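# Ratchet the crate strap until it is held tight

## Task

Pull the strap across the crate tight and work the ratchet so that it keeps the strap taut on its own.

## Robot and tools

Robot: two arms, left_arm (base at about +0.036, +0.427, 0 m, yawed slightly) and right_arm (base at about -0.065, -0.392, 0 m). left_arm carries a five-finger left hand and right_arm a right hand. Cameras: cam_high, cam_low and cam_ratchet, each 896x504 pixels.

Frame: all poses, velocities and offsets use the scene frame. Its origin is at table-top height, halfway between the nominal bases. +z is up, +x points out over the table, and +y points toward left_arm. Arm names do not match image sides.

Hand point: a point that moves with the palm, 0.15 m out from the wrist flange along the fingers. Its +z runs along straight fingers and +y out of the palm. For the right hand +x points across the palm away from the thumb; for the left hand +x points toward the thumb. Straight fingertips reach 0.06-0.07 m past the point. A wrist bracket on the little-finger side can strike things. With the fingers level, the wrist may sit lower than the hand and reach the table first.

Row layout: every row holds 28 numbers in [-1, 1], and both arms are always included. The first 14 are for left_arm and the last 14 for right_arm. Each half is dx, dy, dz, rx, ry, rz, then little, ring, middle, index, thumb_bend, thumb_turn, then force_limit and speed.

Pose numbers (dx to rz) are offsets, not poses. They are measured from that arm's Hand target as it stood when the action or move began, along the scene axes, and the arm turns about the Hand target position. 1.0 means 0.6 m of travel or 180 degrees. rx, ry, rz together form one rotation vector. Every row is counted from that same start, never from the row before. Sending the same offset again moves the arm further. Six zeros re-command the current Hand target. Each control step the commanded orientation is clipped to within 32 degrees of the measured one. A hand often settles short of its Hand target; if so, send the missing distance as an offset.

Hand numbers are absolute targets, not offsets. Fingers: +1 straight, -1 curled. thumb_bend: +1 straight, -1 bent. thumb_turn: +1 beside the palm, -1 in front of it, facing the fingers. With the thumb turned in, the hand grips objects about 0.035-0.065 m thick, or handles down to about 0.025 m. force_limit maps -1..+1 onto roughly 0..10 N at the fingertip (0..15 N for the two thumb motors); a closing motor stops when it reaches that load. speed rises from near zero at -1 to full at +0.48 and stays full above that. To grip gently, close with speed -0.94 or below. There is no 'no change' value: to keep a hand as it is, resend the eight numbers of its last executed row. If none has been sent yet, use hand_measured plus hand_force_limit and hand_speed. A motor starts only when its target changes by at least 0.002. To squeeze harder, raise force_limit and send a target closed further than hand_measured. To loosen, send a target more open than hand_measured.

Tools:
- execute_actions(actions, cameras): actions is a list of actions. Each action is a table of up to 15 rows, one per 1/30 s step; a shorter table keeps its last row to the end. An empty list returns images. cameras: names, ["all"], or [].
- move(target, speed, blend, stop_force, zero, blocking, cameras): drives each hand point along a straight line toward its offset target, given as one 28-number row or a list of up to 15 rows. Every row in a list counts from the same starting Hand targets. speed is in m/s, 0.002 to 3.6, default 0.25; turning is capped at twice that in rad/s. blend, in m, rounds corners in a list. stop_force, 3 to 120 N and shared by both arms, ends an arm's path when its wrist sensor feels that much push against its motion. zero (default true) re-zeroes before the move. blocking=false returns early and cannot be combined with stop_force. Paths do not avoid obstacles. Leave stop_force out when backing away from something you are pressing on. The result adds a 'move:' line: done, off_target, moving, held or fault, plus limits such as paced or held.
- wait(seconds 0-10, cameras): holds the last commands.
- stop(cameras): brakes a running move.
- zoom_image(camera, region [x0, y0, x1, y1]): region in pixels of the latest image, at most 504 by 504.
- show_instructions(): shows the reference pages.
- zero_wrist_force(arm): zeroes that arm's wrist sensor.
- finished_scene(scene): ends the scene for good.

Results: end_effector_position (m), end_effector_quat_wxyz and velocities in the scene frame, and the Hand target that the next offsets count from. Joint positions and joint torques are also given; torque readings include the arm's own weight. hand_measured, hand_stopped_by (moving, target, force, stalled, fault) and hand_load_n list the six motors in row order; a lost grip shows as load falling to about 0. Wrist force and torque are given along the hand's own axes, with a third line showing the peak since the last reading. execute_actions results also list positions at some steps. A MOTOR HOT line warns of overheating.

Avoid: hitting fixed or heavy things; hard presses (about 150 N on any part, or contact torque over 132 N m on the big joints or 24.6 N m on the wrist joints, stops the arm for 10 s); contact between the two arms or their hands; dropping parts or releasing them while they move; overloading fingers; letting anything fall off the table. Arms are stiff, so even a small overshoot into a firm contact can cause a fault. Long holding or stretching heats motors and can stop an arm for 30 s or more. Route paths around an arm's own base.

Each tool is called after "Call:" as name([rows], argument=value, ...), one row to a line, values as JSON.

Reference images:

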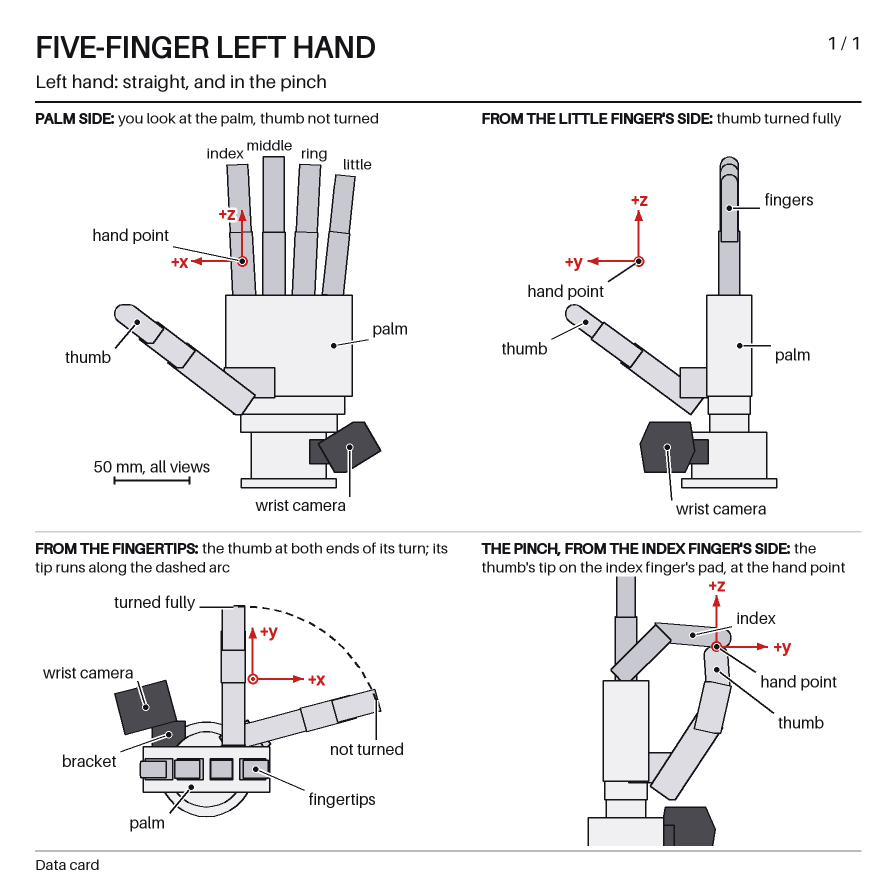

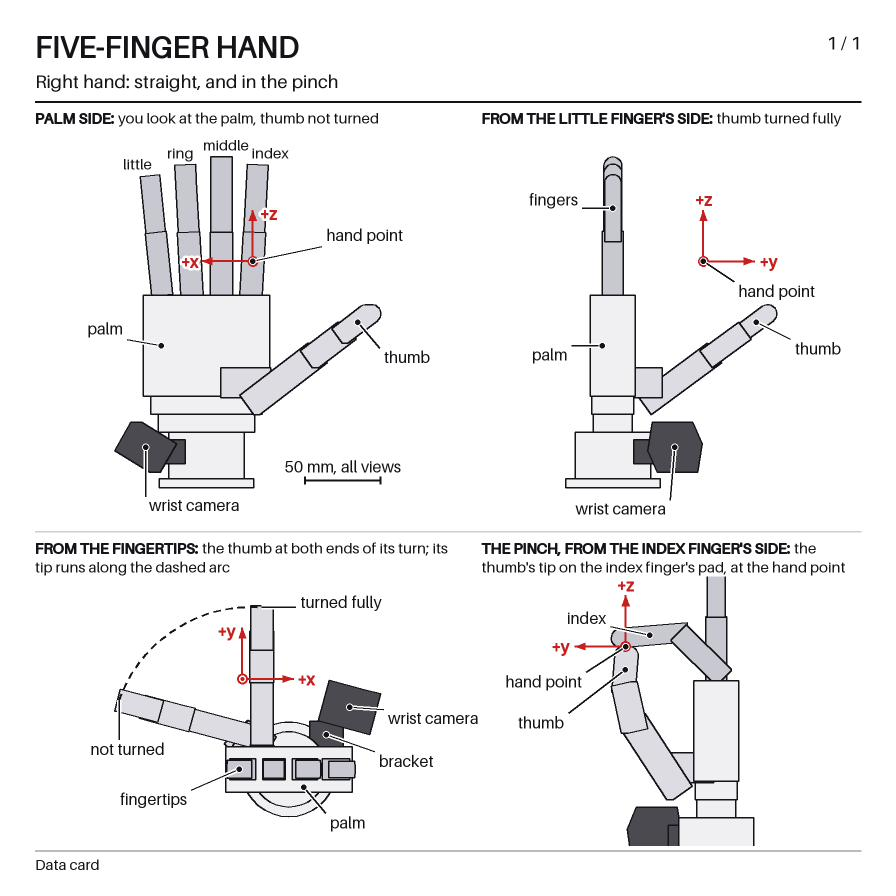

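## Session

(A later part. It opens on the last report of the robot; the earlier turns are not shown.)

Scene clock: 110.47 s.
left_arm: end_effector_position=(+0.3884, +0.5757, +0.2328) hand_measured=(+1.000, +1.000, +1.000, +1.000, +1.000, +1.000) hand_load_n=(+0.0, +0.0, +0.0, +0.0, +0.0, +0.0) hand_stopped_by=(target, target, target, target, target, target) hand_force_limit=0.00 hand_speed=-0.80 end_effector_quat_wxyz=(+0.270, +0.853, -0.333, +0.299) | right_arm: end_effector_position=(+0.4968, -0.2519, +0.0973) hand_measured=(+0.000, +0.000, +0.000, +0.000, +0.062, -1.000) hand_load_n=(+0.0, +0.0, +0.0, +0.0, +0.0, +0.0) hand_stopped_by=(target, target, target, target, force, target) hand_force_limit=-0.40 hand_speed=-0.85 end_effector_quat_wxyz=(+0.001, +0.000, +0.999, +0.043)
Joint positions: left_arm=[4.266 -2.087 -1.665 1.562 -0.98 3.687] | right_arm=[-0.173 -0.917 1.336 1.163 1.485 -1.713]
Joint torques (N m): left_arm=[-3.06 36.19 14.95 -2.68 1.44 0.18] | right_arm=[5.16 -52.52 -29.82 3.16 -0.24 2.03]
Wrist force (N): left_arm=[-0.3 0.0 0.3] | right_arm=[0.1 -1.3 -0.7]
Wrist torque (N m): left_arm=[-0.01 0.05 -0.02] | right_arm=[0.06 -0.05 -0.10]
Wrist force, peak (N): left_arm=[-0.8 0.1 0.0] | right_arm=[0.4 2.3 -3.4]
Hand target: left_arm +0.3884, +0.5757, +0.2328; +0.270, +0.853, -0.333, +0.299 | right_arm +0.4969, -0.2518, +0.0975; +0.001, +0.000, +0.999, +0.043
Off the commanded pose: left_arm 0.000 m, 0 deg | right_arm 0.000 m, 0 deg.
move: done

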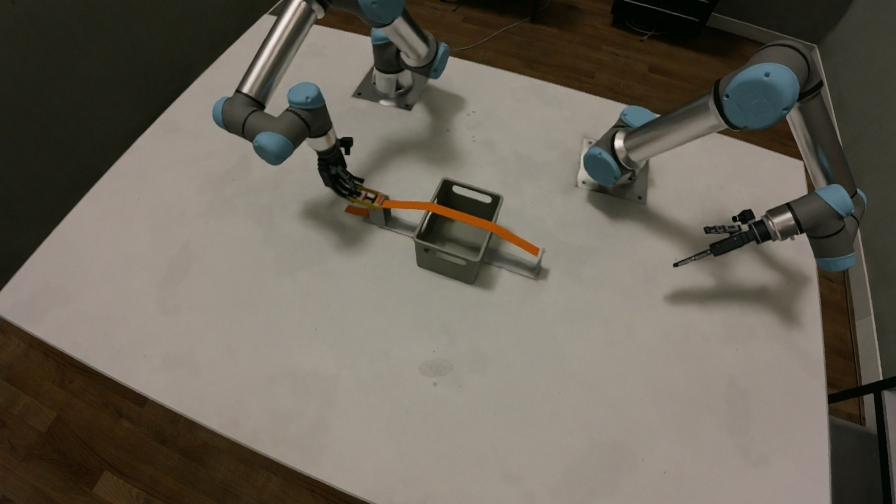

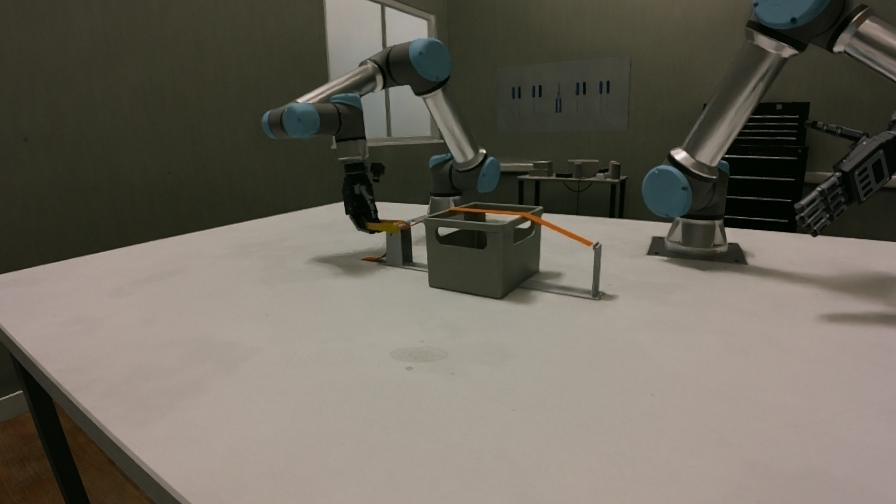

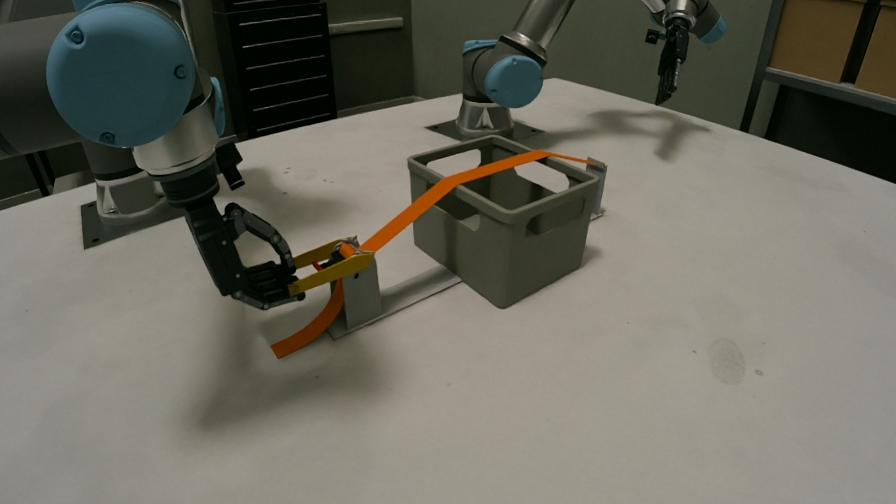

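Call:
move([
  [0,0,0,0,0,0,1,1,1,1,1,1,0,-0.8,0,0.005,0.0315,-0.0717,0,0,0,0,0,0,-0.1,-1,-0.4,-0.85],
  [0,0,0,0,0,0,1,1,1,1,1,1,0,-0.8,0,0.0183,0.0603,-0.1494,0,0,0,0,0,0,-0.1,-1,-0.4,-0.85],
  [0,0,0,0,0,0,1,1,1,1,1,1,0,-0.8,0,0.0388,0.0848,-0.2161,0,0,0,0,0,0,-0.1,-1,-0.4,-0.85],
  [0,0,0,0,0,0,1,1,1,1,1,1,0,-0.8,0,0.0662,0.1048,-0.2606,0,0,0,0,0,0,-0.1,-1,-0.4,-0.85],
  [0,0,0,0,0,0,1,1,1,1,1,1,0,-0.8,0,0.0875,0.1143,-0.2772,0,0,0,0,0,0,-0.1,-1,-0.4,-0.85],
  [0,0,0,0,0,0,1,1,1,1,1,1,0,-0.8,0,0.1105,0.1202,-0.2828,0,0,0,0,0,0,-0.1,-1,-0.4,-0.85],
], speed=0.25, blend=0.01, cameras=[])

Call:
move([
  [0,0,0,0,0,0,1,1,1,1,1,1,0,-0.8,0,-0.0443,-0.0153,0.0217,0,0,0,0,0,0,-0.1,-1,-0.4,-0.85],
  [0,0,0,0,0,0,1,1,1,1,1,1,0,-0.8,0,-0.0717,-0.0353,0.0661,0,0,0,0,0,0,-0.1,-1,-0.4,-0.85],
  [0,0,0,0,0,0,1,1,1,1,1,1,0,-0.8,0,-0.0922,-0.0598,0.1328,0,0,0,0,0,0,-0.1,-1,-0.4,-0.85],
  [0,0,0,0,0,0,1,1,1,1,1,1,0,-0.8,0,-0.1055,-0.0887,0.2106,0,0,0,0,0,0,-0.1,-1,-0.4,-0.85],
  [0,0,0,0,0,0,1,1,1,1,1,1,0,-0.8,0,-0.1105,-0.1202,0.2828,0,0,0,0,0,0,-0.1,-1,-0.4,-0.85],
], speed=0.25, blend=0.01, cameras=["all"])

Call:
zoom_image(camera="cam_ratchet", region=[220, 180, 400, 380])

Call:
zoom_image(camera="cam_low", region=[340, 180, 620, 320])

Scene clock: 114.50 s.
left_arm: end_effector_position=(+0.3884, +0.5757, +0.2328) hand_measured=(+1.000, +1.000, +1.000, +1.000, +1.000, +1.000) hand_load_n=(+0.0, +0.0, +0.0, +0.0, +0.0, +0.0) hand_stopped_by=(target, target, target, target, target, target) hand_force_limit=0.00 hand_speed=-0.80 end_effector_quat_wxyz=(+0.270, +0.853, -0.333, +0.299) | right_arm: end_effector_position=(+0.4969, -0.1855, +0.1695) hand_measured=(+0.000, +0.000, +0.000, +0.000, +0.062, -1.000) hand_load_n=(+0.0, +0.0, +0.0, +3.5, +0.0, +0.0) hand_stopped_by=(target, target, target, target, force, target) hand_force_limit=-0.40 hand_speed=-0.85 end_effector_quat_wxyz=(+0.001, +0.000, +0.921, -0.390)
Joint positions: left_arm=[4.266 -2.087 -1.665 1.562 -0.98 3.687] | right_arm=[0.332 -0.688 0.894 1.716 2.308 -1.071]
Joint torques (N m): left_arm=[-3.69 36.17 14.2 -2.62 1.56 -0.17] | right_arm=[6.34 -59.27 -12.43 3.55 0.75 0.02]
Wrist force (N): left_arm=[-0.2 0.1 0.0] | right_arm=[1.6 -0.9 2.7]
Wrist torque (N m): left_arm=[0.00 0.03 -0.01] | right_arm=[-0.01 -0.04 0.12]
Wrist force, peak (N): left_arm=[-0.7 0.0 0.3] | right_arm=[0.9 -6.6 7.0]
Hand target: left_arm +0.3884, +0.5757, +0.2328; +0.270, +0.853, -0.333, +0.299 | right_arm +0.4969, -0.1855, +0.1696; +0.001, +0.000, +0.921, -0.390
Off the commanded pose: left_arm 0.000 m, 0 deg | right_arm 0.000 m, 0 deg.
move: done; blend cut to 0.0071 m at target 5
No camera images: "cameras" was empty.

Scene clock: 116.80 s.
left_arm: end_effector_position=(+0.3884, +0.5757, +0.2328) hand_measured=(+1.000, +1.000, +1.000, +1.000, +1.000, +1.000) hand_load_n=(+0.0, -0.5, +0.0, +0.0, +0.0, +0.0) hand_stopped_by=(target, target, target, target, target, target) hand_force_limit=0.00 hand_speed=-0.80 end_effector_quat_wxyz=(+0.270, +0.853, -0.333, +0.299) | right_arm: end_effector_position=(+0.4968, -0.2518, +0.0973) hand_measured=(+0.000, +0.000, +0.000, +0.000, +0.062, -1.000) hand_load_n=(+0.0, +0.0, +0.0, +0.0, +0.0, +0.0) hand_stopped_by=(target, target, target, target, force, target) hand_force_limit=-0.40 hand_speed=-0.85 end_effector_quat_wxyz=(+0.001, +0.000, +0.999, +0.043)
Joint positions: left_arm=[4.266 -2.087 -1.665 1.562 -0.98 3.687] | right_arm=[-0.173 -0.917 1.336 1.163 1.485 -1.713]
Joint torques (N m): left_arm=[-2.23 35.6 13.67 -2.41 1.42 0] | right_arm=[2.87 -52.78 -30.2 3 -0.94 1.79]
Wrist force (N): left_arm=[-0.4 -0.1 -0.2] | right_arm=[0.3 -1.4 -0.7]
Wrist torque (N m): left_arm=[-0.01 0.06 -0.02] | right_arm=[0.03 -0.07 -0.10]
Wrist force, peak (N): left_arm=[-0.8 0.0 0.5] | right_arm=[-0.1 0.0 -4.0]
Hand target: left_arm +0.3884, +0.5757, +0.2328; +0.270, +0.853, -0.333, +0.299 | right_arm +0.4969, -0.2518, +0.0975; +0.001, +0.000, +0.999, +0.043
Off the commanded pose: left_arm 0.000 m, 0 deg | right_arm 0.000 m, 0 deg.
move: done

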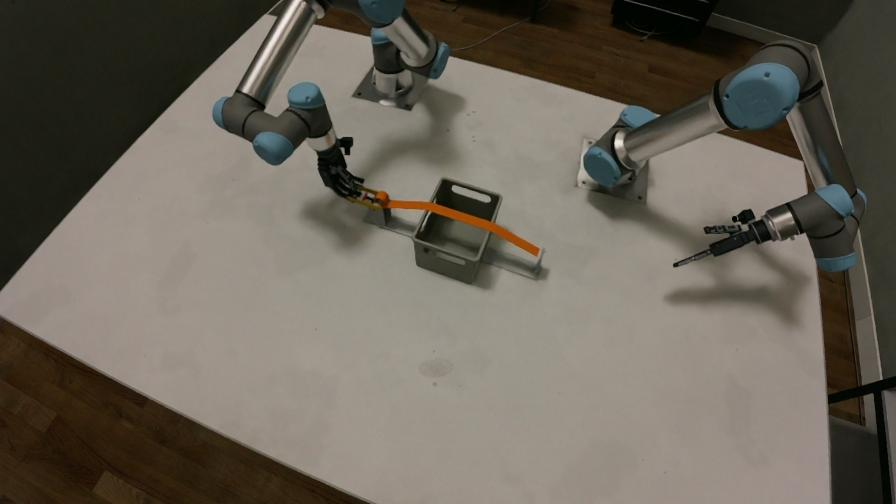

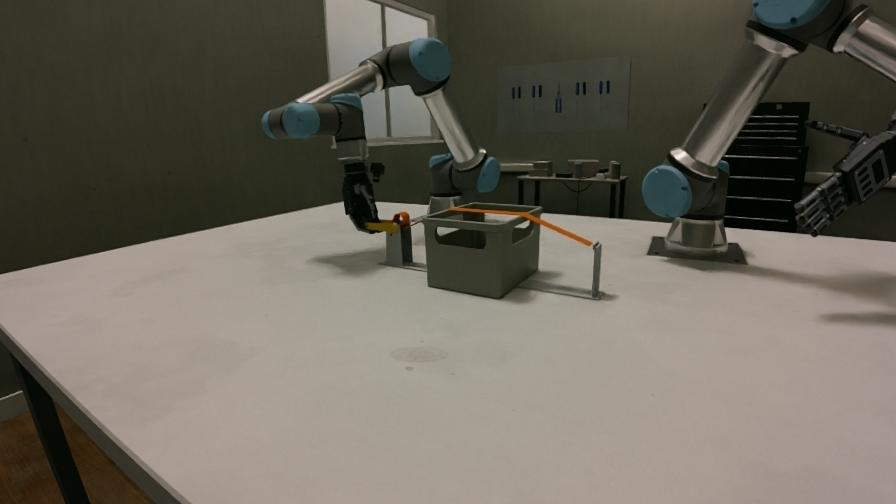

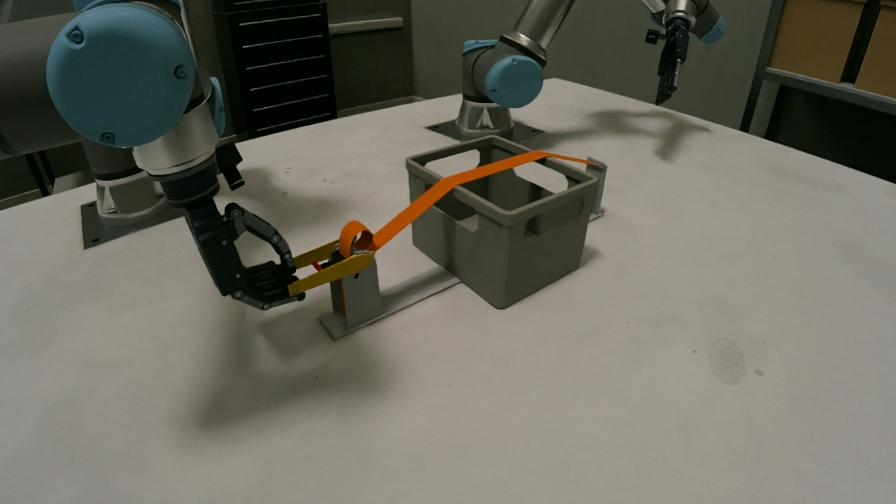

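Scaled by 2.520.

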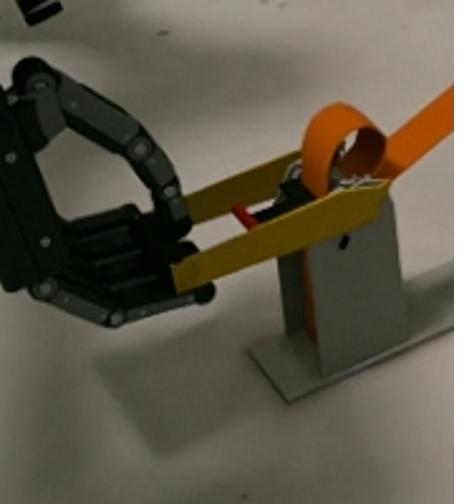

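Scaled by 1.800.

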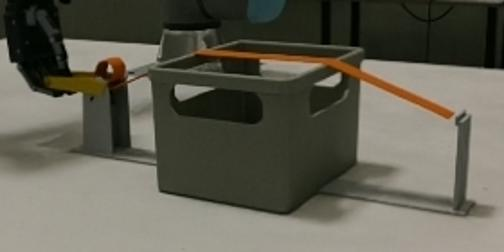

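Call:
move([
  [0,0,0,0,0,0,1,1,1,1,1,1,0,-0.8,0,0.005,0.0315,-0.0717,0,0,0,0,0,0,-0.1,-1,-0.4,-0.85],
  [0,0,0,0,0,0,1,1,1,1,1,1,0,-0.8,0,0.0183,0.0603,-0.1494,0,0,0,0,0,0,-0.1,-1,-0.4,-0.85],
  [0,0,0,0,0,0,1,1,1,1,1,1,0,-0.8,0,0.0388,0.0848,-0.2161,0,0,0,0,0,0,-0.1,-1,-0.4,-0.85],
  [0,0,0,0,0,0,1,1,1,1,1,1,0,-0.8,0,0.0662,0.1048,-0.2606,0,0,0,0,0,0,-0.1,-1,-0.4,-0.85],
  [0,0,0,0,0,0,1,1,1,1,1,1,0,-0.8,0,0.0875,0.1143,-0.2772,0,0,0,0,0,0,-0.1,-1,-0.4,-0.85],
  [0,0,0,0,0,0,1,1,1,1,1,1,0,-0.8,0,0.1105,0.1202,-0.2828,0,0,0,0,0,0,-0.1,-1,-0.4,-0.85],
], speed=0.15, blend=0.01, cameras=["all"])

Call:
zoom_image(camera="cam_ratchet", region=[240, 130, 440, 350])

Scene clock: 121.17 s.
left_arm: end_effector_position=(+0.3884, +0.5757, +0.2328) hand_measured=(+1.000, +1.000, +1.000, +1.000, +1.000, +1.000) hand_load_n=(+0.0, +0.0, +0.0, +0.0, +0.0, +0.0) hand_stopped_by=(target, target, target, target, target, target) hand_force_limit=0.00 hand_speed=-0.80 end_effector_quat_wxyz=(+0.270, +0.853, -0.333, +0.299) | right_arm: end_effector_position=(+0.4969, -0.1855, +0.1695) hand_measured=(+0.000, +0.000, +0.000, +0.000, +0.062, -1.000) hand_load_n=(+0.0, +0.0, +1.5, +4.5, +0.0, +0.0) hand_stopped_by=(target, target, target, target, force, target) hand_force_limit=-0.40 hand_speed=-0.85 end_effector_quat_wxyz=(+0.001, +0.000, +0.921, -0.390)
Joint positions: left_arm=[4.266 -2.087 -1.665 1.562 -0.98 3.687] | right_arm=[0.332 -0.688 0.894 1.716 2.308 -1.071]
Joint torques (N m): left_arm=[-1.99 36.96 15.75 -2.61 1.56 -0.11] | right_arm=[4.08 -61.13 -10.1 2.75 -1.25 -1.22]
Wrist force (N): left_arm=[-0.5 -0.1 0.1] | right_arm=[2.0 -3.2 5.3]
Wrist torque (N m): left_arm=[-0.02 0.07 -0.02] | right_arm=[-0.08 0.01 0.09]
Wrist force, peak (N): left_arm=[-0.4 0.1 0.8] | right_arm=[2.1 -8.3 8.5]
Hand target: left_arm +0.3884, +0.5757, +0.2328; +0.270, +0.853, -0.333, +0.299 | right_arm +0.4969, -0.1855, +0.1696; +0.001, +0.000, +0.921, -0.390
Off the commanded pose: left_arm 0.000 m, 0 deg | right_arm 0.000 m, 0 deg.
move: done; blend cut to 0.0071 m at target 5

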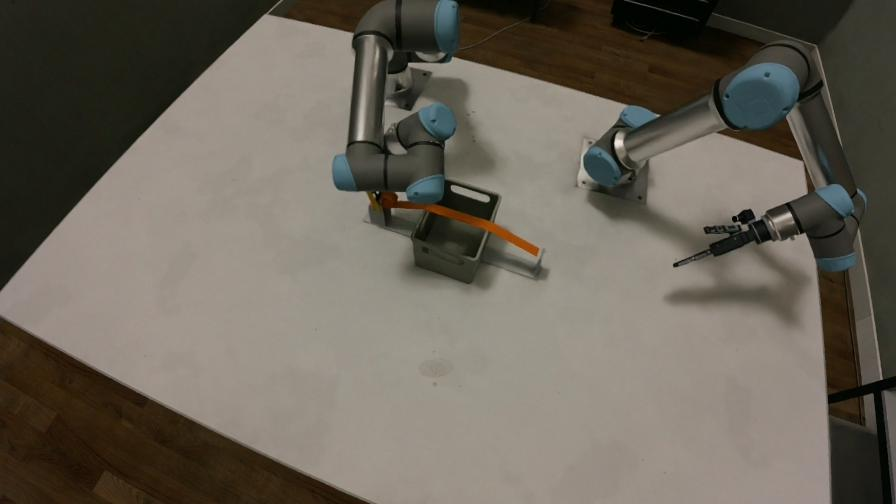

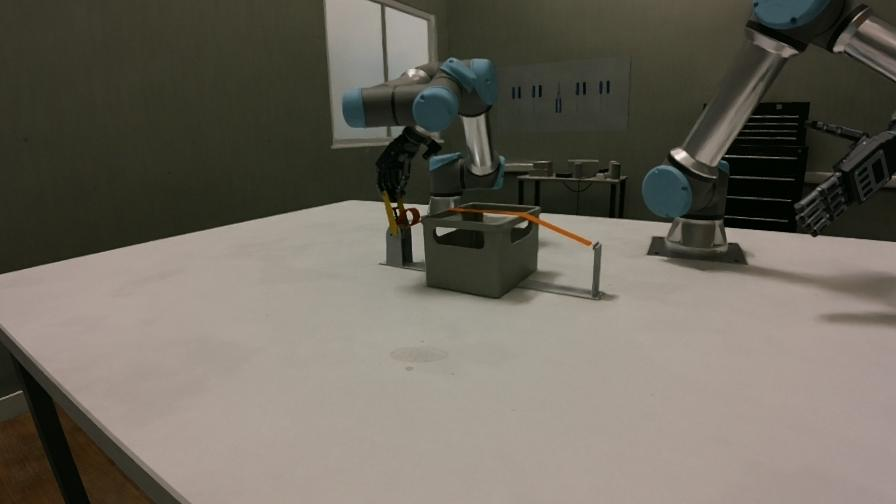

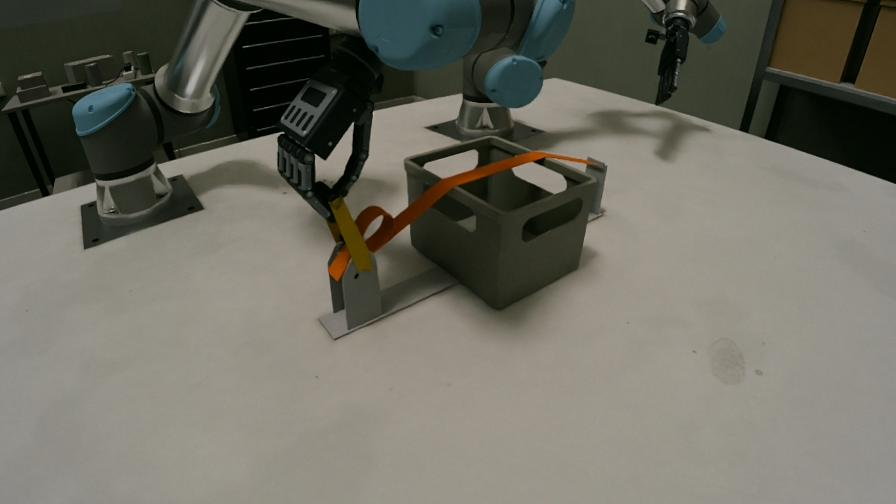

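Scaled by 2.291.

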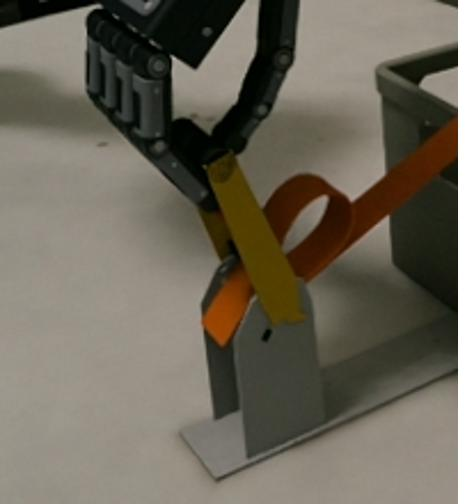

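Call:
move([
  [0,0,0,0,0,0,1,1,1,1,1,1,0,-0.8,0,-0.0443,-0.0153,0.0217,0,0,0,0,0,0,-0.1,-1,-0.4,-0.85],
  [0,0,0,0,0,0,1,1,1,1,1,1,0,-0.8,0,-0.0717,-0.0353,0.0661,0,0,0,0,0,0,-0.1,-1,-0.4,-0.85],
  [0,0,0,0,0,0,1,1,1,1,1,1,0,-0.8,0,-0.0922,-0.0598,0.1328,0,0,0,0,0,0,-0.1,-1,-0.4,-0.85],
  [0,0,0,0,0,0,1,1,1,1,1,1,0,-0.8,0,-0.1055,-0.0887,0.2106,0,0,0,0,0,0,-0.1,-1,-0.4,-0.85],
  [0,0,0,0,0,0,1,1,1,1,1,1,0,-0.8,0,-0.1105,-0.1202,0.2828,0,0,0,0,0,0,-0.1,-1,-0.4,-0.85],
], speed=0.25, blend=0.01, cameras=["all"])

Call:
zoom_image(camera="cam_ratchet", region=[220, 180, 400, 380])

Call:
zoom_image(camera="cam_low", region=[340, 180, 620, 320])

Scene clock: 124.43 s.
left_arm: end_effector_position=(+0.3884, +0.5757, +0.2328) hand_measured=(+1.000, +1.000, +1.000, +1.000, +1.000, +1.000) hand_load_n=(+0.0, +0.0, +0.0, +0.0, +0.0, +0.0) hand_stopped_by=(target, target, target, target, target, target) hand_force_limit=0.00 hand_speed=-0.80 end_effector_quat_wxyz=(+0.270, +0.853, -0.333, +0.299) | right_arm: end_effector_position=(+0.4968, -0.2518, +0.0973) hand_measured=(+0.000, +0.000, +0.000, +0.000, +0.062, -1.000) hand_load_n=(+0.0, +0.0, +0.0, +0.0, +0.0, -0.5) hand_stopped_by=(target, target, target, target, force, target) hand_force_limit=-0.40 hand_speed=-0.85 end_effector_quat_wxyz=(+0.001, +0.000, +0.999, +0.043)
Joint positions: left_arm=[4.266 -2.087 -1.665 1.562 -0.98 3.687] | right_arm=[-0.173 -0.917 1.336 1.163 1.485 -1.713]
Joint torques (N m): left_arm=[-3.14 35.8 15.19 -2.58 1.59 -0.23] | right_arm=[3.14 -52.72 -30.37 3 -1.04 1.85]
Wrist force (N): left_arm=[-0.3 0.1 0.3] | right_arm=[0.3 -1.5 -0.7]
Wrist torque (N m): left_arm=[-0.01 0.05 -0.01] | right_arm=[0.02 -0.08 -0.09]
Wrist force, peak (N): left_arm=[-0.7 -0.2 0.0] | right_arm=[1.6 -1.7 6.3]
Hand target: left_arm +0.3884, +0.5757, +0.2328; +0.270, +0.853, -0.333, +0.299 | right_arm +0.4969, -0.2518, +0.0975; +0.001, +0.000, +0.999, +0.043
Off the commanded pose: left_arm 0.000 m, 0 deg | right_arm 0.000 m, 0 deg.
move: done

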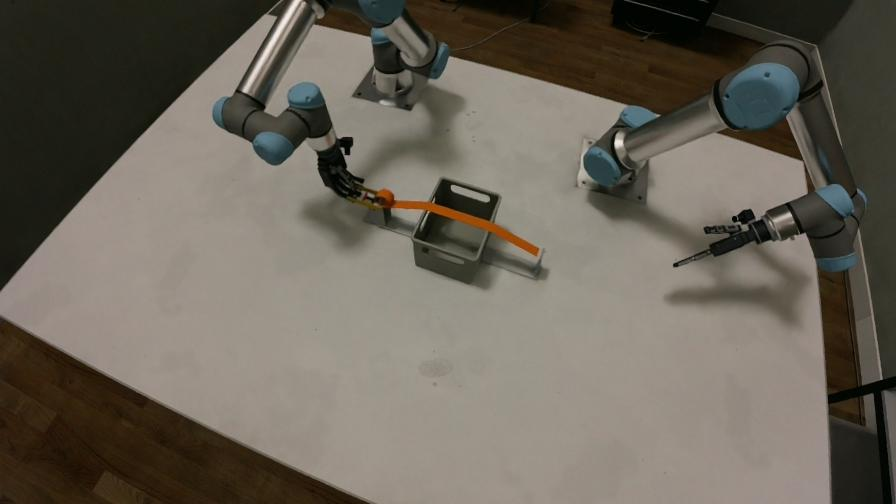

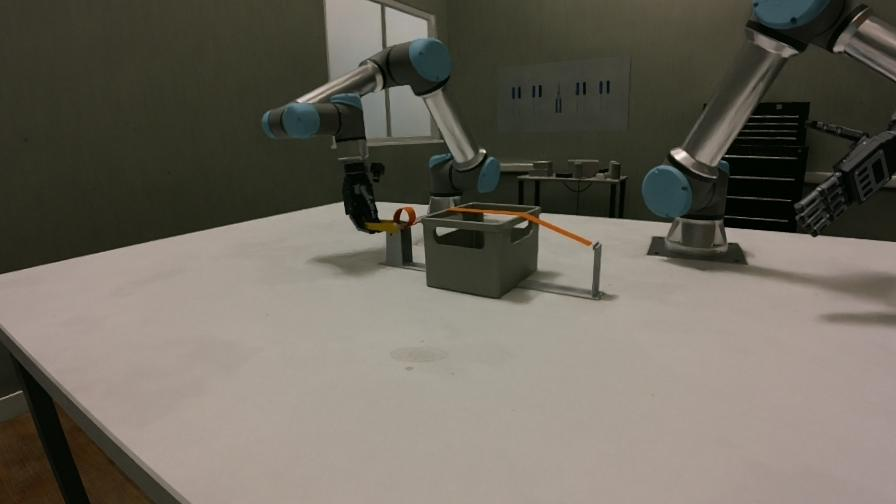

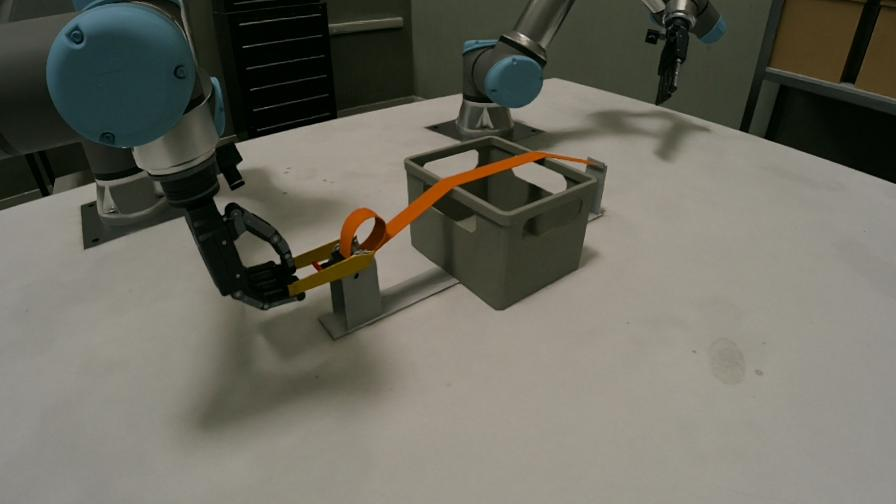

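Scaled by 2.520.

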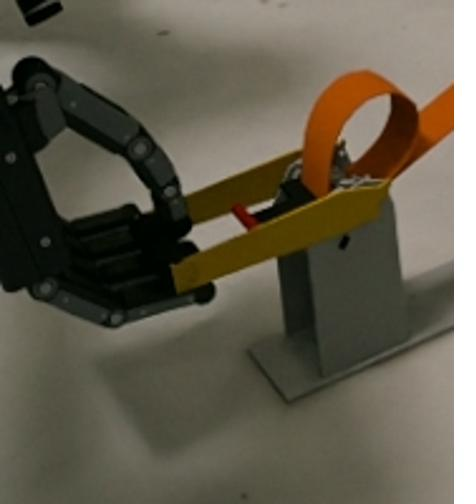

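Scaled by 1.800.

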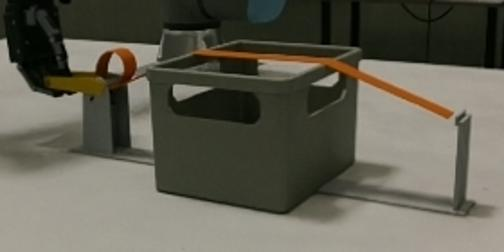

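Call:
move([
  [0,0,0,0,0,0,1,1,1,1,1,1,0,-0.8,0,0.005,0.0315,-0.0717,0,0,0,0,0,0,-0.1,-1,-0.4,-0.85],
  [0,0,0,0,0,0,1,1,1,1,1,1,0,-0.8,0,0.0183,0.0603,-0.1494,0,0,0,0,0,0,-0.1,-1,-0.4,-0.85],
  [0,0,0,0,0,0,1,1,1,1,1,1,0,-0.8,0,0.0388,0.0848,-0.2161,0,0,0,0,0,0,-0.1,-1,-0.4,-0.85],
], speed=0.15, blend=0.01, cameras=[])

Scene clock: 127.80 s.
left_arm: end_effector_position=(+0.3884, +0.5757, +0.2328) hand_measured=(+1.000, +1.000, +1.000, +1.000, +1.000, +1.000) hand_load_n=(+0.0, +0.0, +0.0, +0.0, +0.0, +0.0) hand_stopped_by=(target, target, target, target, target, target) hand_force_limit=0.00 hand_speed=-0.80 end_effector_quat_wxyz=(+0.270, +0.853, -0.333, +0.299) | right_arm: end_effector_position=(+0.4969, -0.2285, +0.1483) hand_measured=(+0.000, +0.000, +0.000, +0.000, +0.062, -1.000) hand_load_n=(+0.0, +0.0, +4.5, +6.5, +0.0, +0.0) hand_stopped_by=(target, target, target, target, force, target) hand_force_limit=-0.40 hand_speed=-0.85 end_effector_quat_wxyz=(+0.001, +0.000, +0.956, -0.292)
Joint positions: left_arm=[4.266 -2.087 -1.665 1.562 -0.98 3.687] | right_arm=[0.186 -0.816 1.065 1.464 2.148 -1.312]
Joint torques (N m): left_arm=[-3.5 36.22 14.69 -2.58 1.74 -0.25] | right_arm=[-1.18 -60.57 -6.58 1.05 -1.96 -2.6]
Wrist force (N): left_arm=[-0.5 -0.1 0.3] | right_arm=[1.7 -5.6 8.2]
Wrist torque (N m): left_arm=[-0.04 0.08 -0.02] | right_arm=[-0.05 -0.13 0.08]
Wrist force, peak (N): left_arm=[-0.8 0.1 -0.2] | right_arm=[4.4 -11.0 12.1]
Hand target: left_arm +0.3884, +0.5757, +0.2328; +0.270, +0.853, -0.333, +0.299 | right_arm +0.4969, -0.2285, +0.1483; +0.001, +0.000, +0.956, -0.292
Off the commanded pose: left_arm 0.000 m, 0 deg | right_arm 0.000 m, 0 deg.
move: done
No camera images: "cameras" was empty.

Call:
move([
  [0,0,0,0,0,0,1,1,1,1,1,1,0,-0.8,0,0.0273,0.02,-0.0444,0,0,0,0,0,0,-0.1,-1,-0.4,-0.85],
  [0,0,0,0,0,0,1,1,1,1,1,1,0,-0.8,0,0.0487,0.0295,-0.0611,0,0,0,0,0,0,-0.1,-1,-0.4,-0.85],
], speed=0.12, blend=0.01, cameras=["all"])

Call:
zoom_image(camera="cam_ratchet", region=[240, 130, 440, 350])

Scene clock: 129.90 s.
left_arm: end_effector_position=(+0.3884, +0.5757, +0.2328) hand_measured=(+1.000, +1.000, +1.000, +1.000, +1.000, +1.000) hand_load_n=(+0.0, +0.0, +0.0, +0.0, -0.5, -0.5) hand_stopped_by=(target, target, target, target, target, target) hand_force_limit=0.00 hand_speed=-0.80 end_effector_quat_wxyz=(+0.270, +0.853, -0.333, +0.299) | right_arm: end_effector_position=(+0.4969, -0.1993, +0.1660) hand_measured=(+0.000, +0.000, +0.000, +0.000, +0.062, -1.000) hand_load_n=(+0.0, +0.0, +5.0, +7.5, +0.0, +0.0) hand_stopped_by=(target, target, target, target, force, target) hand_force_limit=-0.40 hand_speed=-0.85 end_effector_quat_wxyz=(+0.001, +0.000, +0.924, -0.382)
Joint positions: left_arm=[4.266 -2.087 -1.665 1.562 -0.98 3.687] | right_arm=[0.306 -0.714 0.937 1.665 2.301 -1.113]
Joint torques (N m): left_arm=[-2.74 37.01 15.66 -2.53 1.64 -0.02] | right_arm=[2.36 -60.75 -6.24 2.07 -2.85 -2.08]
Wrist force (N): left_arm=[-0.1 -0.3 0.4] | right_arm=[0.9 -9.0 9.8]
Wrist torque (N m): left_arm=[-0.06 0.03 0.00] | right_arm=[-0.09 -0.12 0.03]
Wrist force, peak (N): left_arm=[-0.6 0.2 0.1] | right_arm=[1.0 -12.3 14.2]
Hand target: left_arm +0.3884, +0.5757, +0.2328; +0.270, +0.853, -0.333, +0.299 | right_arm +0.4969, -0.1993, +0.1660; +0.001, +0.000, +0.924, -0.382
Off the commanded pose: left_arm 0.000 m, 0 deg | right_arm 0.000 m, 0 deg.
move: done

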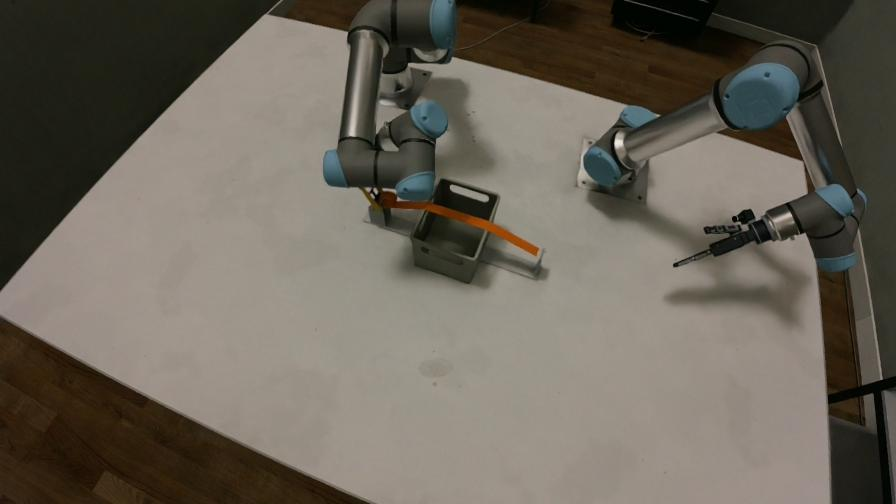

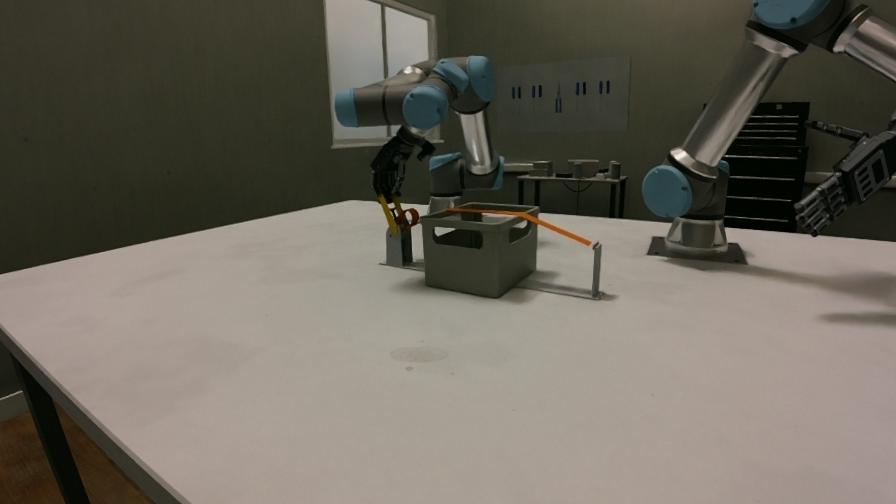

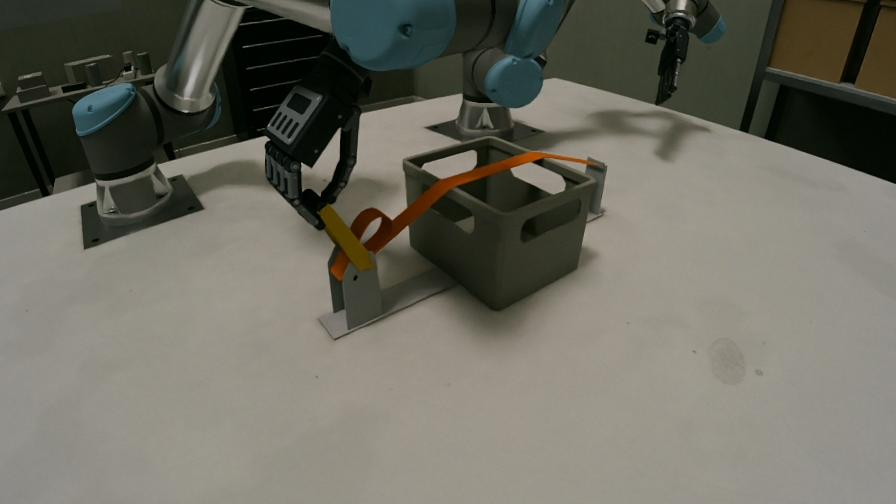

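Scaled by 2.291.

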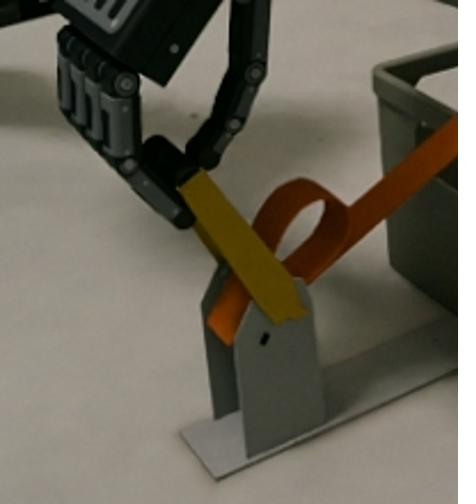

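Call:
move([
  [0,0,0,0,0,0,1,1,1,1,1,1,0,-0.8,0,-0.0213,-0.0095,0.0167,0,0,0,0,0,0,-0.1,-1,-0.4,-0.85],
  [0,0,0,0,0,0,1,1,1,1,1,1,0,-0.8,0,-0.0487,-0.0295,0.0611,0,0,0,0,0,0,-0.1,-1,-0.4,-0.85],
  [0,0,0,0,0,0,1,1,1,1,1,1,0,-0.8,0,-0.0692,-0.054,0.1278,0,0,0,0,0,0,-0.1,-1,-0.4,-0.85],
  [0,0,0,0,0,0,1,1,1,1,1,1,0,-0.8,0,-0.0825,-0.0828,0.2056,0,0,0,0,0,0,-0.1,-1,-0.4,-0.85],
  [0,0,0,0,0,0,1,1,1,1,1,1,0,-0.8,0,-0.0875,-0.1143,0.2778,0,0,0,0,0,0,-0.1,-1,-0.4,-0.85],
], speed=0.2, blend=0.01, cameras=["all"])

Call:
zoom_image(camera="cam_ratchet", region=[220, 180, 400, 380])

Call:
zoom_image(camera="cam_low", region=[340, 180, 620, 320])

Scene clock: 133.80 s.
left_arm: end_effector_position=(+0.3884, +0.5757, +0.2328) hand_measured=(+1.000, +1.000, +1.000, +1.000, +1.000, +1.000) hand_load_n=(-0.5, +0.0, +0.0, +0.0, +0.0, +0.0) hand_stopped_by=(target, target, target, target, target, target) hand_force_limit=0.00 hand_speed=-0.80 end_effector_quat_wxyz=(+0.270, +0.853, -0.333, +0.299) | right_arm: end_effector_position=(+0.4968, -0.2518, +0.0973) hand_measured=(+0.000, +0.000, +0.000, +0.000, +0.062, -1.000) hand_load_n=(+0.0, +0.5, +0.0, +0.0, +0.0, +0.0) hand_stopped_by=(target, target, target, target, force, target) hand_force_limit=-0.40 hand_speed=-0.85 end_effector_quat_wxyz=(+0.001, +0.000, +0.999, +0.044)
Joint positions: left_arm=[4.266 -2.087 -1.665 1.562 -0.98 3.687] | right_arm=[-0.174 -0.917 1.337 1.163 1.483 -1.714]
Joint torques (N m): left_arm=[-2.22 35.66 13.74 -2.64 1.4 -0.2] | right_arm=[4.57 -53.73 -29.91 3.1 -0.32 2.12]
Wrist force (N): left_arm=[-0.3 0.0 0.1] | right_arm=[0.5 -1.3 -0.8]
Wrist torque (N m): left_arm=[0.01 0.04 -0.01] | right_arm=[0.06 -0.10 -0.08]
Wrist force, peak (N): left_arm=[-0.7 -0.2 0.1] | right_arm=[0.7 -8.7 9.7]
Hand target: left_arm +0.3884, +0.5757, +0.2328; +0.270, +0.853, -0.333, +0.299 | right_arm +0.4969, -0.2518, +0.0975; +0.001, +0.000, +0.999, +0.044
Off the commanded pose: left_arm 0.000 m, 0 deg | right_arm 0.000 m, 0 deg.
move: done

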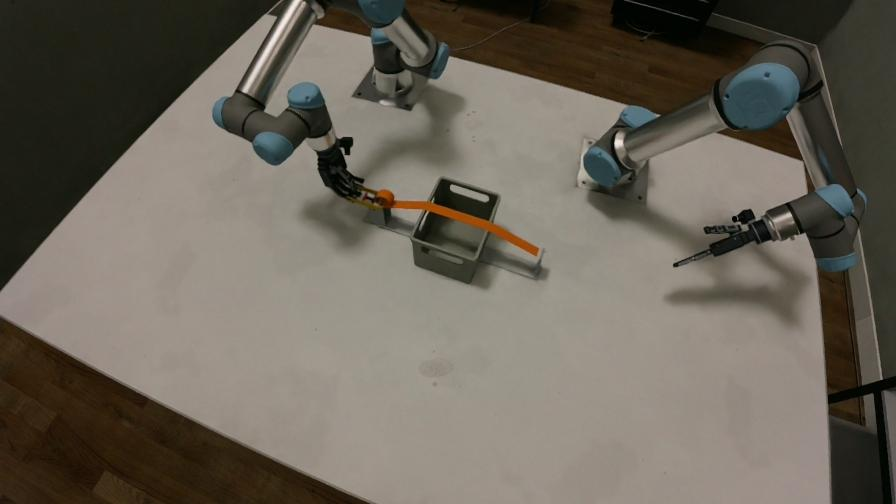

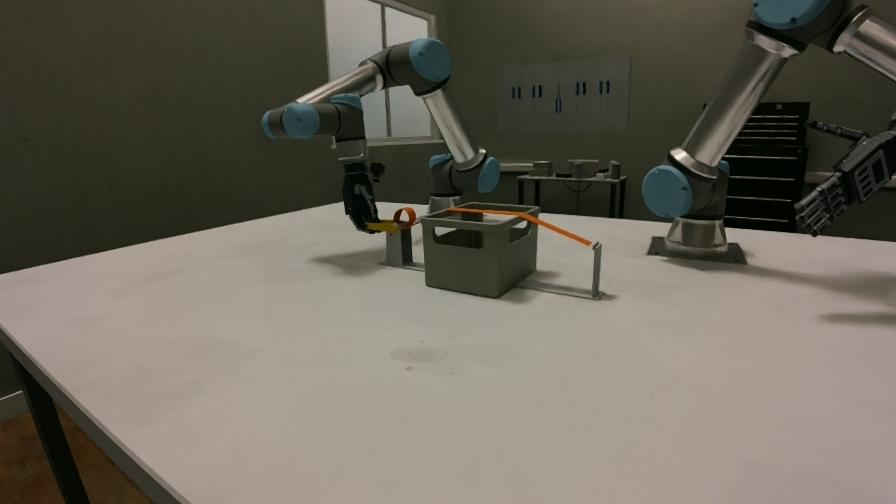

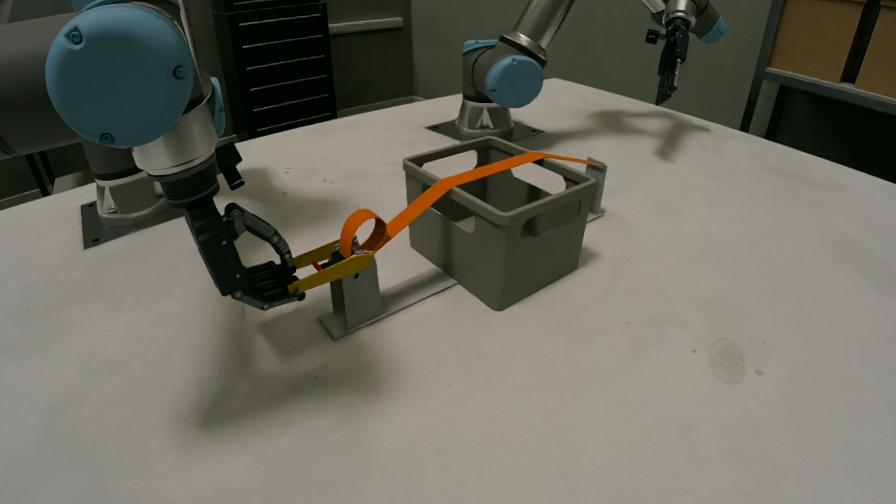

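Scaled by 2.520.

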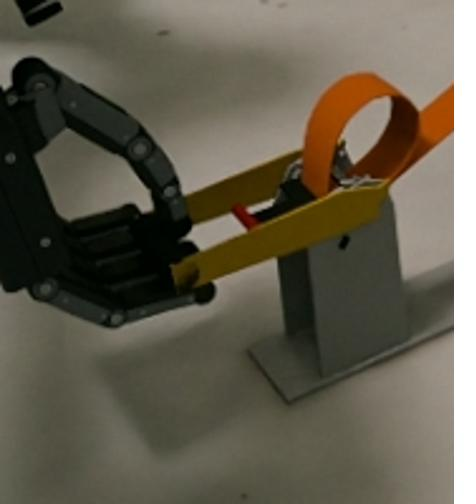

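Scaled by 1.800.

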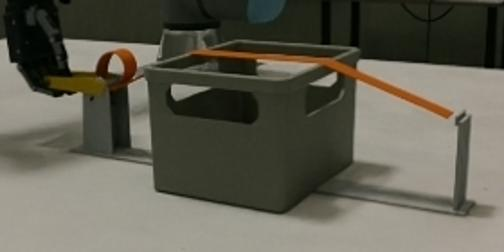

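Call:
move(target=[0,0,0,0,0,0,1,1,1,1,1,1,0,-0.8,0,0.005,0.0315,-0.0717,0,0,0,0,0,0,-0.1,-1,-0.4,-0.85], speed=0.2, cameras=[])

Call:
move(target=[0,0,0,0,0,0,1,1,1,1,1,1,0,-0.8,0,0.0133,0.0288,-0.0777,0,0,0,0,0,0,-0.1,-1,-0.4,-0.85], speed=0.2, cameras=[])

Call:
move(target=[0,0,0,0,0,0,1,1,1,1,1,1,0,-0.8,0,0.0205,0.0245,-0.0667,0,0,0,0,0,0,-0.1,-1,-0.4,-0.85], speed=0.2, cameras=[])

Call:
move(target=[0,0,0,0,0,0,1,1,1,1,1,1,0,-0.8,0,0.0273,0.02,-0.0444,0,0,0,0,0,0,-0.1,-1,-0.4,-0.85], speed=0.2, cameras=[])

Scene clock: 136.63 s.
left_arm: end_effector_position=(+0.3884, +0.5757, +0.2328) hand_measured=(+1.000, +1.000, +1.000, +1.000, +1.000, +1.000) hand_load_n=(+0.0, +0.0, +0.0, +0.0, +0.0, +0.0) hand_stopped_by=(target, target, target, target, target, target) hand_force_limit=0.00 hand_speed=-0.80 end_effector_quat_wxyz=(+0.270, +0.853, -0.333, +0.299) | right_arm: end_effector_position=(+0.4969, -0.2488, +0.1164) hand_measured=(+0.000, +0.000, +0.000, +0.000, +0.062, -1.000) hand_load_n=(+0.0, +0.0, +3.0, +5.0, +0.0, +0.0) hand_stopped_by=(target, target, target, target, force, target) hand_force_limit=-0.40 hand_speed=-0.85 end_effector_quat_wxyz=(+0.001, +0.000, +0.998, -0.068)
Joint positions: left_arm=[4.266 -2.087 -1.665 1.562 -0.98 3.687] | right_arm=[-0.06 -0.924 1.258 1.231 1.708 -1.6]
Joint torques (N m): left_arm=[-3.69 35.62 13.56 -2.68 1.46 0.22] | right_arm=[-3.02 -38.59 -6.58 1.58 -0.68 -2.71]
Wrist force (N): left_arm=[-0.4 0.0 0.0] | right_arm=[0.5 -1.7 7.4]
Wrist torque (N m): left_arm=[-0.01 0.06 -0.02] | right_arm=[-0.04 -0.15 0.03]
Wrist force, peak (N): left_arm=[-0.7 -0.1 0.5] | right_arm=[0.9 1.6 10.3]
Hand target: left_arm +0.3884, +0.5757, +0.2328; +0.270, +0.853, -0.333, +0.299 | right_arm +0.4969, -0.2488, +0.1164; +0.001, +0.000, +0.998, -0.068
Off the commanded pose: left_arm 0.000 m, 0 deg | right_arm 0.000 m, 0 deg.
move: done
No camera images: "cameras" was empty.

Scene clock: 137.73 s.
left_arm: end_effector_position=(+0.3884, +0.5757, +0.2328) hand_measured=(+1.000, +1.000, +1.000, +1.000, +1.000, +1.000) hand_load_n=(+0.0, +0.0, +0.0, +0.0, +0.0, +0.0) hand_stopped_by=(target, target, target, target, target, target) hand_force_limit=0.00 hand_speed=-0.80 end_effector_quat_wxyz=(+0.270, +0.853, -0.333, +0.299) | right_arm: end_effector_position=(+0.4969, -0.2408, +0.1336) hand_measured=(+0.000, +0.000, +0.000, +0.000, +0.062, -1.000) hand_load_n=(+0.0, +0.0, +4.5, +6.5, +0.0, +0.0) hand_stopped_by=(target, target, target, target, force, target) hand_force_limit=-0.40 hand_speed=-0.85 end_effector_quat_wxyz=(+0.001, +0.000, +0.982, -0.189)
Joint positions: left_arm=[4.266 -2.087 -1.665 1.562 -0.98 3.687] | right_arm=[0.071 -0.884 1.16 1.334 1.95 -1.461]
Joint torques (N m): left_arm=[-3.2 35.11 15.21 -2.54 1.28 0.05] | right_arm=[-2.57 -61.48 -7.96 1.46 0.4 -2.11]
Wrist force (N): left_arm=[-0.2 0.0 0.0] | right_arm=[2.0 1.2 10.5]
Wrist torque (N m): left_arm=[-0.01 0.02 -0.01] | right_arm=[0.00 -0.02 0.07]
Wrist force, peak (N): left_arm=[-0.7 -0.3 0.3] | right_arm=[2.1 2.3 15.1]
Hand target: left_arm +0.3884, +0.5757, +0.2328; +0.270, +0.853, -0.333, +0.299 | right_arm +0.4969, -0.2408, +0.1336; +0.001, +0.000, +0.982, -0.189
Off the commanded pose: left_arm 0.000 m, 0 deg | right_arm 0.000 m, 0 deg.
move: done
No camera images: "cameras" was empty.

Scene clock: 138.73 s.
left_arm: end_effector_position=(+0.3884, +0.5757, +0.2328) hand_measured=(+1.000, +1.000, +1.000, +1.000, +1.000, +1.000) hand_load_n=(+0.0, +0.0, +0.0, +0.0, +0.0, +0.0) hand_stopped_by=(target, target, target, target, target, target) hand_force_limit=0.00 hand_speed=-0.80 end_effector_quat_wxyz=(+0.270, +0.853, -0.333, +0.299) | right_arm: end_effector_position=(+0.4969, -0.2285, +0.1483) hand_measured=(+0.000, +0.000, +0.000, +0.002, +0.062, -1.000) hand_load_n=(+0.0, +0.5, +6.0, +8.5, +0.0, +0.0) hand_stopped_by=(target, target, target, target, force, target) hand_force_limit=-0.40 hand_speed=-0.85 end_effector_quat_wxyz=(+0.001, +0.000, +0.957, -0.291)
Joint positions: left_arm=[4.266 -2.087 -1.665 1.562 -0.98 3.687] | right_arm=[0.185 -0.816 1.065 1.463 2.146 -1.313]
Joint torques (N m): left_arm=[-3.74 36.05 15.15 -2.49 1.63 0.06] | right_arm=[3.3 -60.39 -7.28 1.14 -2.43 -2.55]
Wrist force (N): left_arm=[-0.3 -0.1 0.2] | right_arm=[1.9 -8.2 11.2]
Wrist torque (N m): left_arm=[-0.04 0.05 -0.01] | right_arm=[-0.03 -0.19 0.06]
Wrist force, peak (N): left_arm=[-0.8 0.0 0.2] | right_arm=[5.2 -14.3 15.6]
Hand target: left_arm +0.3884, +0.5757, +0.2328; +0.270, +0.853, -0.333, +0.299 | right_arm +0.4969, -0.2285, +0.1483; +0.001, +0.000, +0.957, -0.291
Off the commanded pose: left_arm 0.000 m, 0 deg | right_arm 0.000 m, 0 deg.
move: done
No camera images: "cameras" was empty.

Scene clock: 139.60 s.
left_arm: end_effector_position=(+0.3884, +0.5757, +0.2328) hand_measured=(+1.000, +1.000, +1.000, +1.000, +1.000, +1.000) hand_load_n=(+0.0, +0.0, +0.0, +0.0, +0.0, +0.0) hand_stopped_by=(target, target, target, target, target, target) hand_force_limit=0.00 hand_speed=-0.80 end_effector_quat_wxyz=(+0.270, +0.853, -0.333, +0.299) | right_arm: end_effector_position=(+0.4969, -0.2121, +0.1603) hand_measured=(+0.000, +0.000, +0.000, +0.002, +0.062, -1.000) hand_load_n=(+0.0, +0.0, +6.5, +8.5, +0.0, +0.0) hand_stopped_by=(target, target, target, target, force, target) hand_force_limit=-0.40 hand_speed=-0.85 end_effector_quat_wxyz=(+0.001, +0.000, +0.934, -0.357)
Joint positions: left_arm=[4.266 -2.087 -1.665 1.562 -0.98 3.687] | right_arm=[0.266 -0.751 0.984 1.592 2.263 -1.182]
Joint torques (N m): left_arm=[-2.79 37.02 13.35 -2.31 1.55 -0.18] | right_arm=[3.72 -61.17 -6.5 1.92 -2.89 -2.44]
Wrist force (N): left_arm=[-0.7 -0.2 0.4] | right_arm=[-0.9 -10.3 11.6]
Wrist torque (N m): left_arm=[-0.06 0.10 -0.03] | right_arm=[-0.04 -0.19 0.03]
Wrist force, peak (N): left_arm=[-0.7 -0.2 0.4] | right_arm=[2.0 -13.3 15.2]
Hand target: left_arm +0.3884, +0.5757, +0.2328; +0.270, +0.853, -0.333, +0.299 | right_arm +0.4969, -0.2121, +0.1603; +0.001, +0.000, +0.934, -0.357
Off the commanded pose: left_arm 0.000 m, 0 deg | right_arm 0.000 m, 0 deg.
move: done
No camera images: "cameras" was empty.


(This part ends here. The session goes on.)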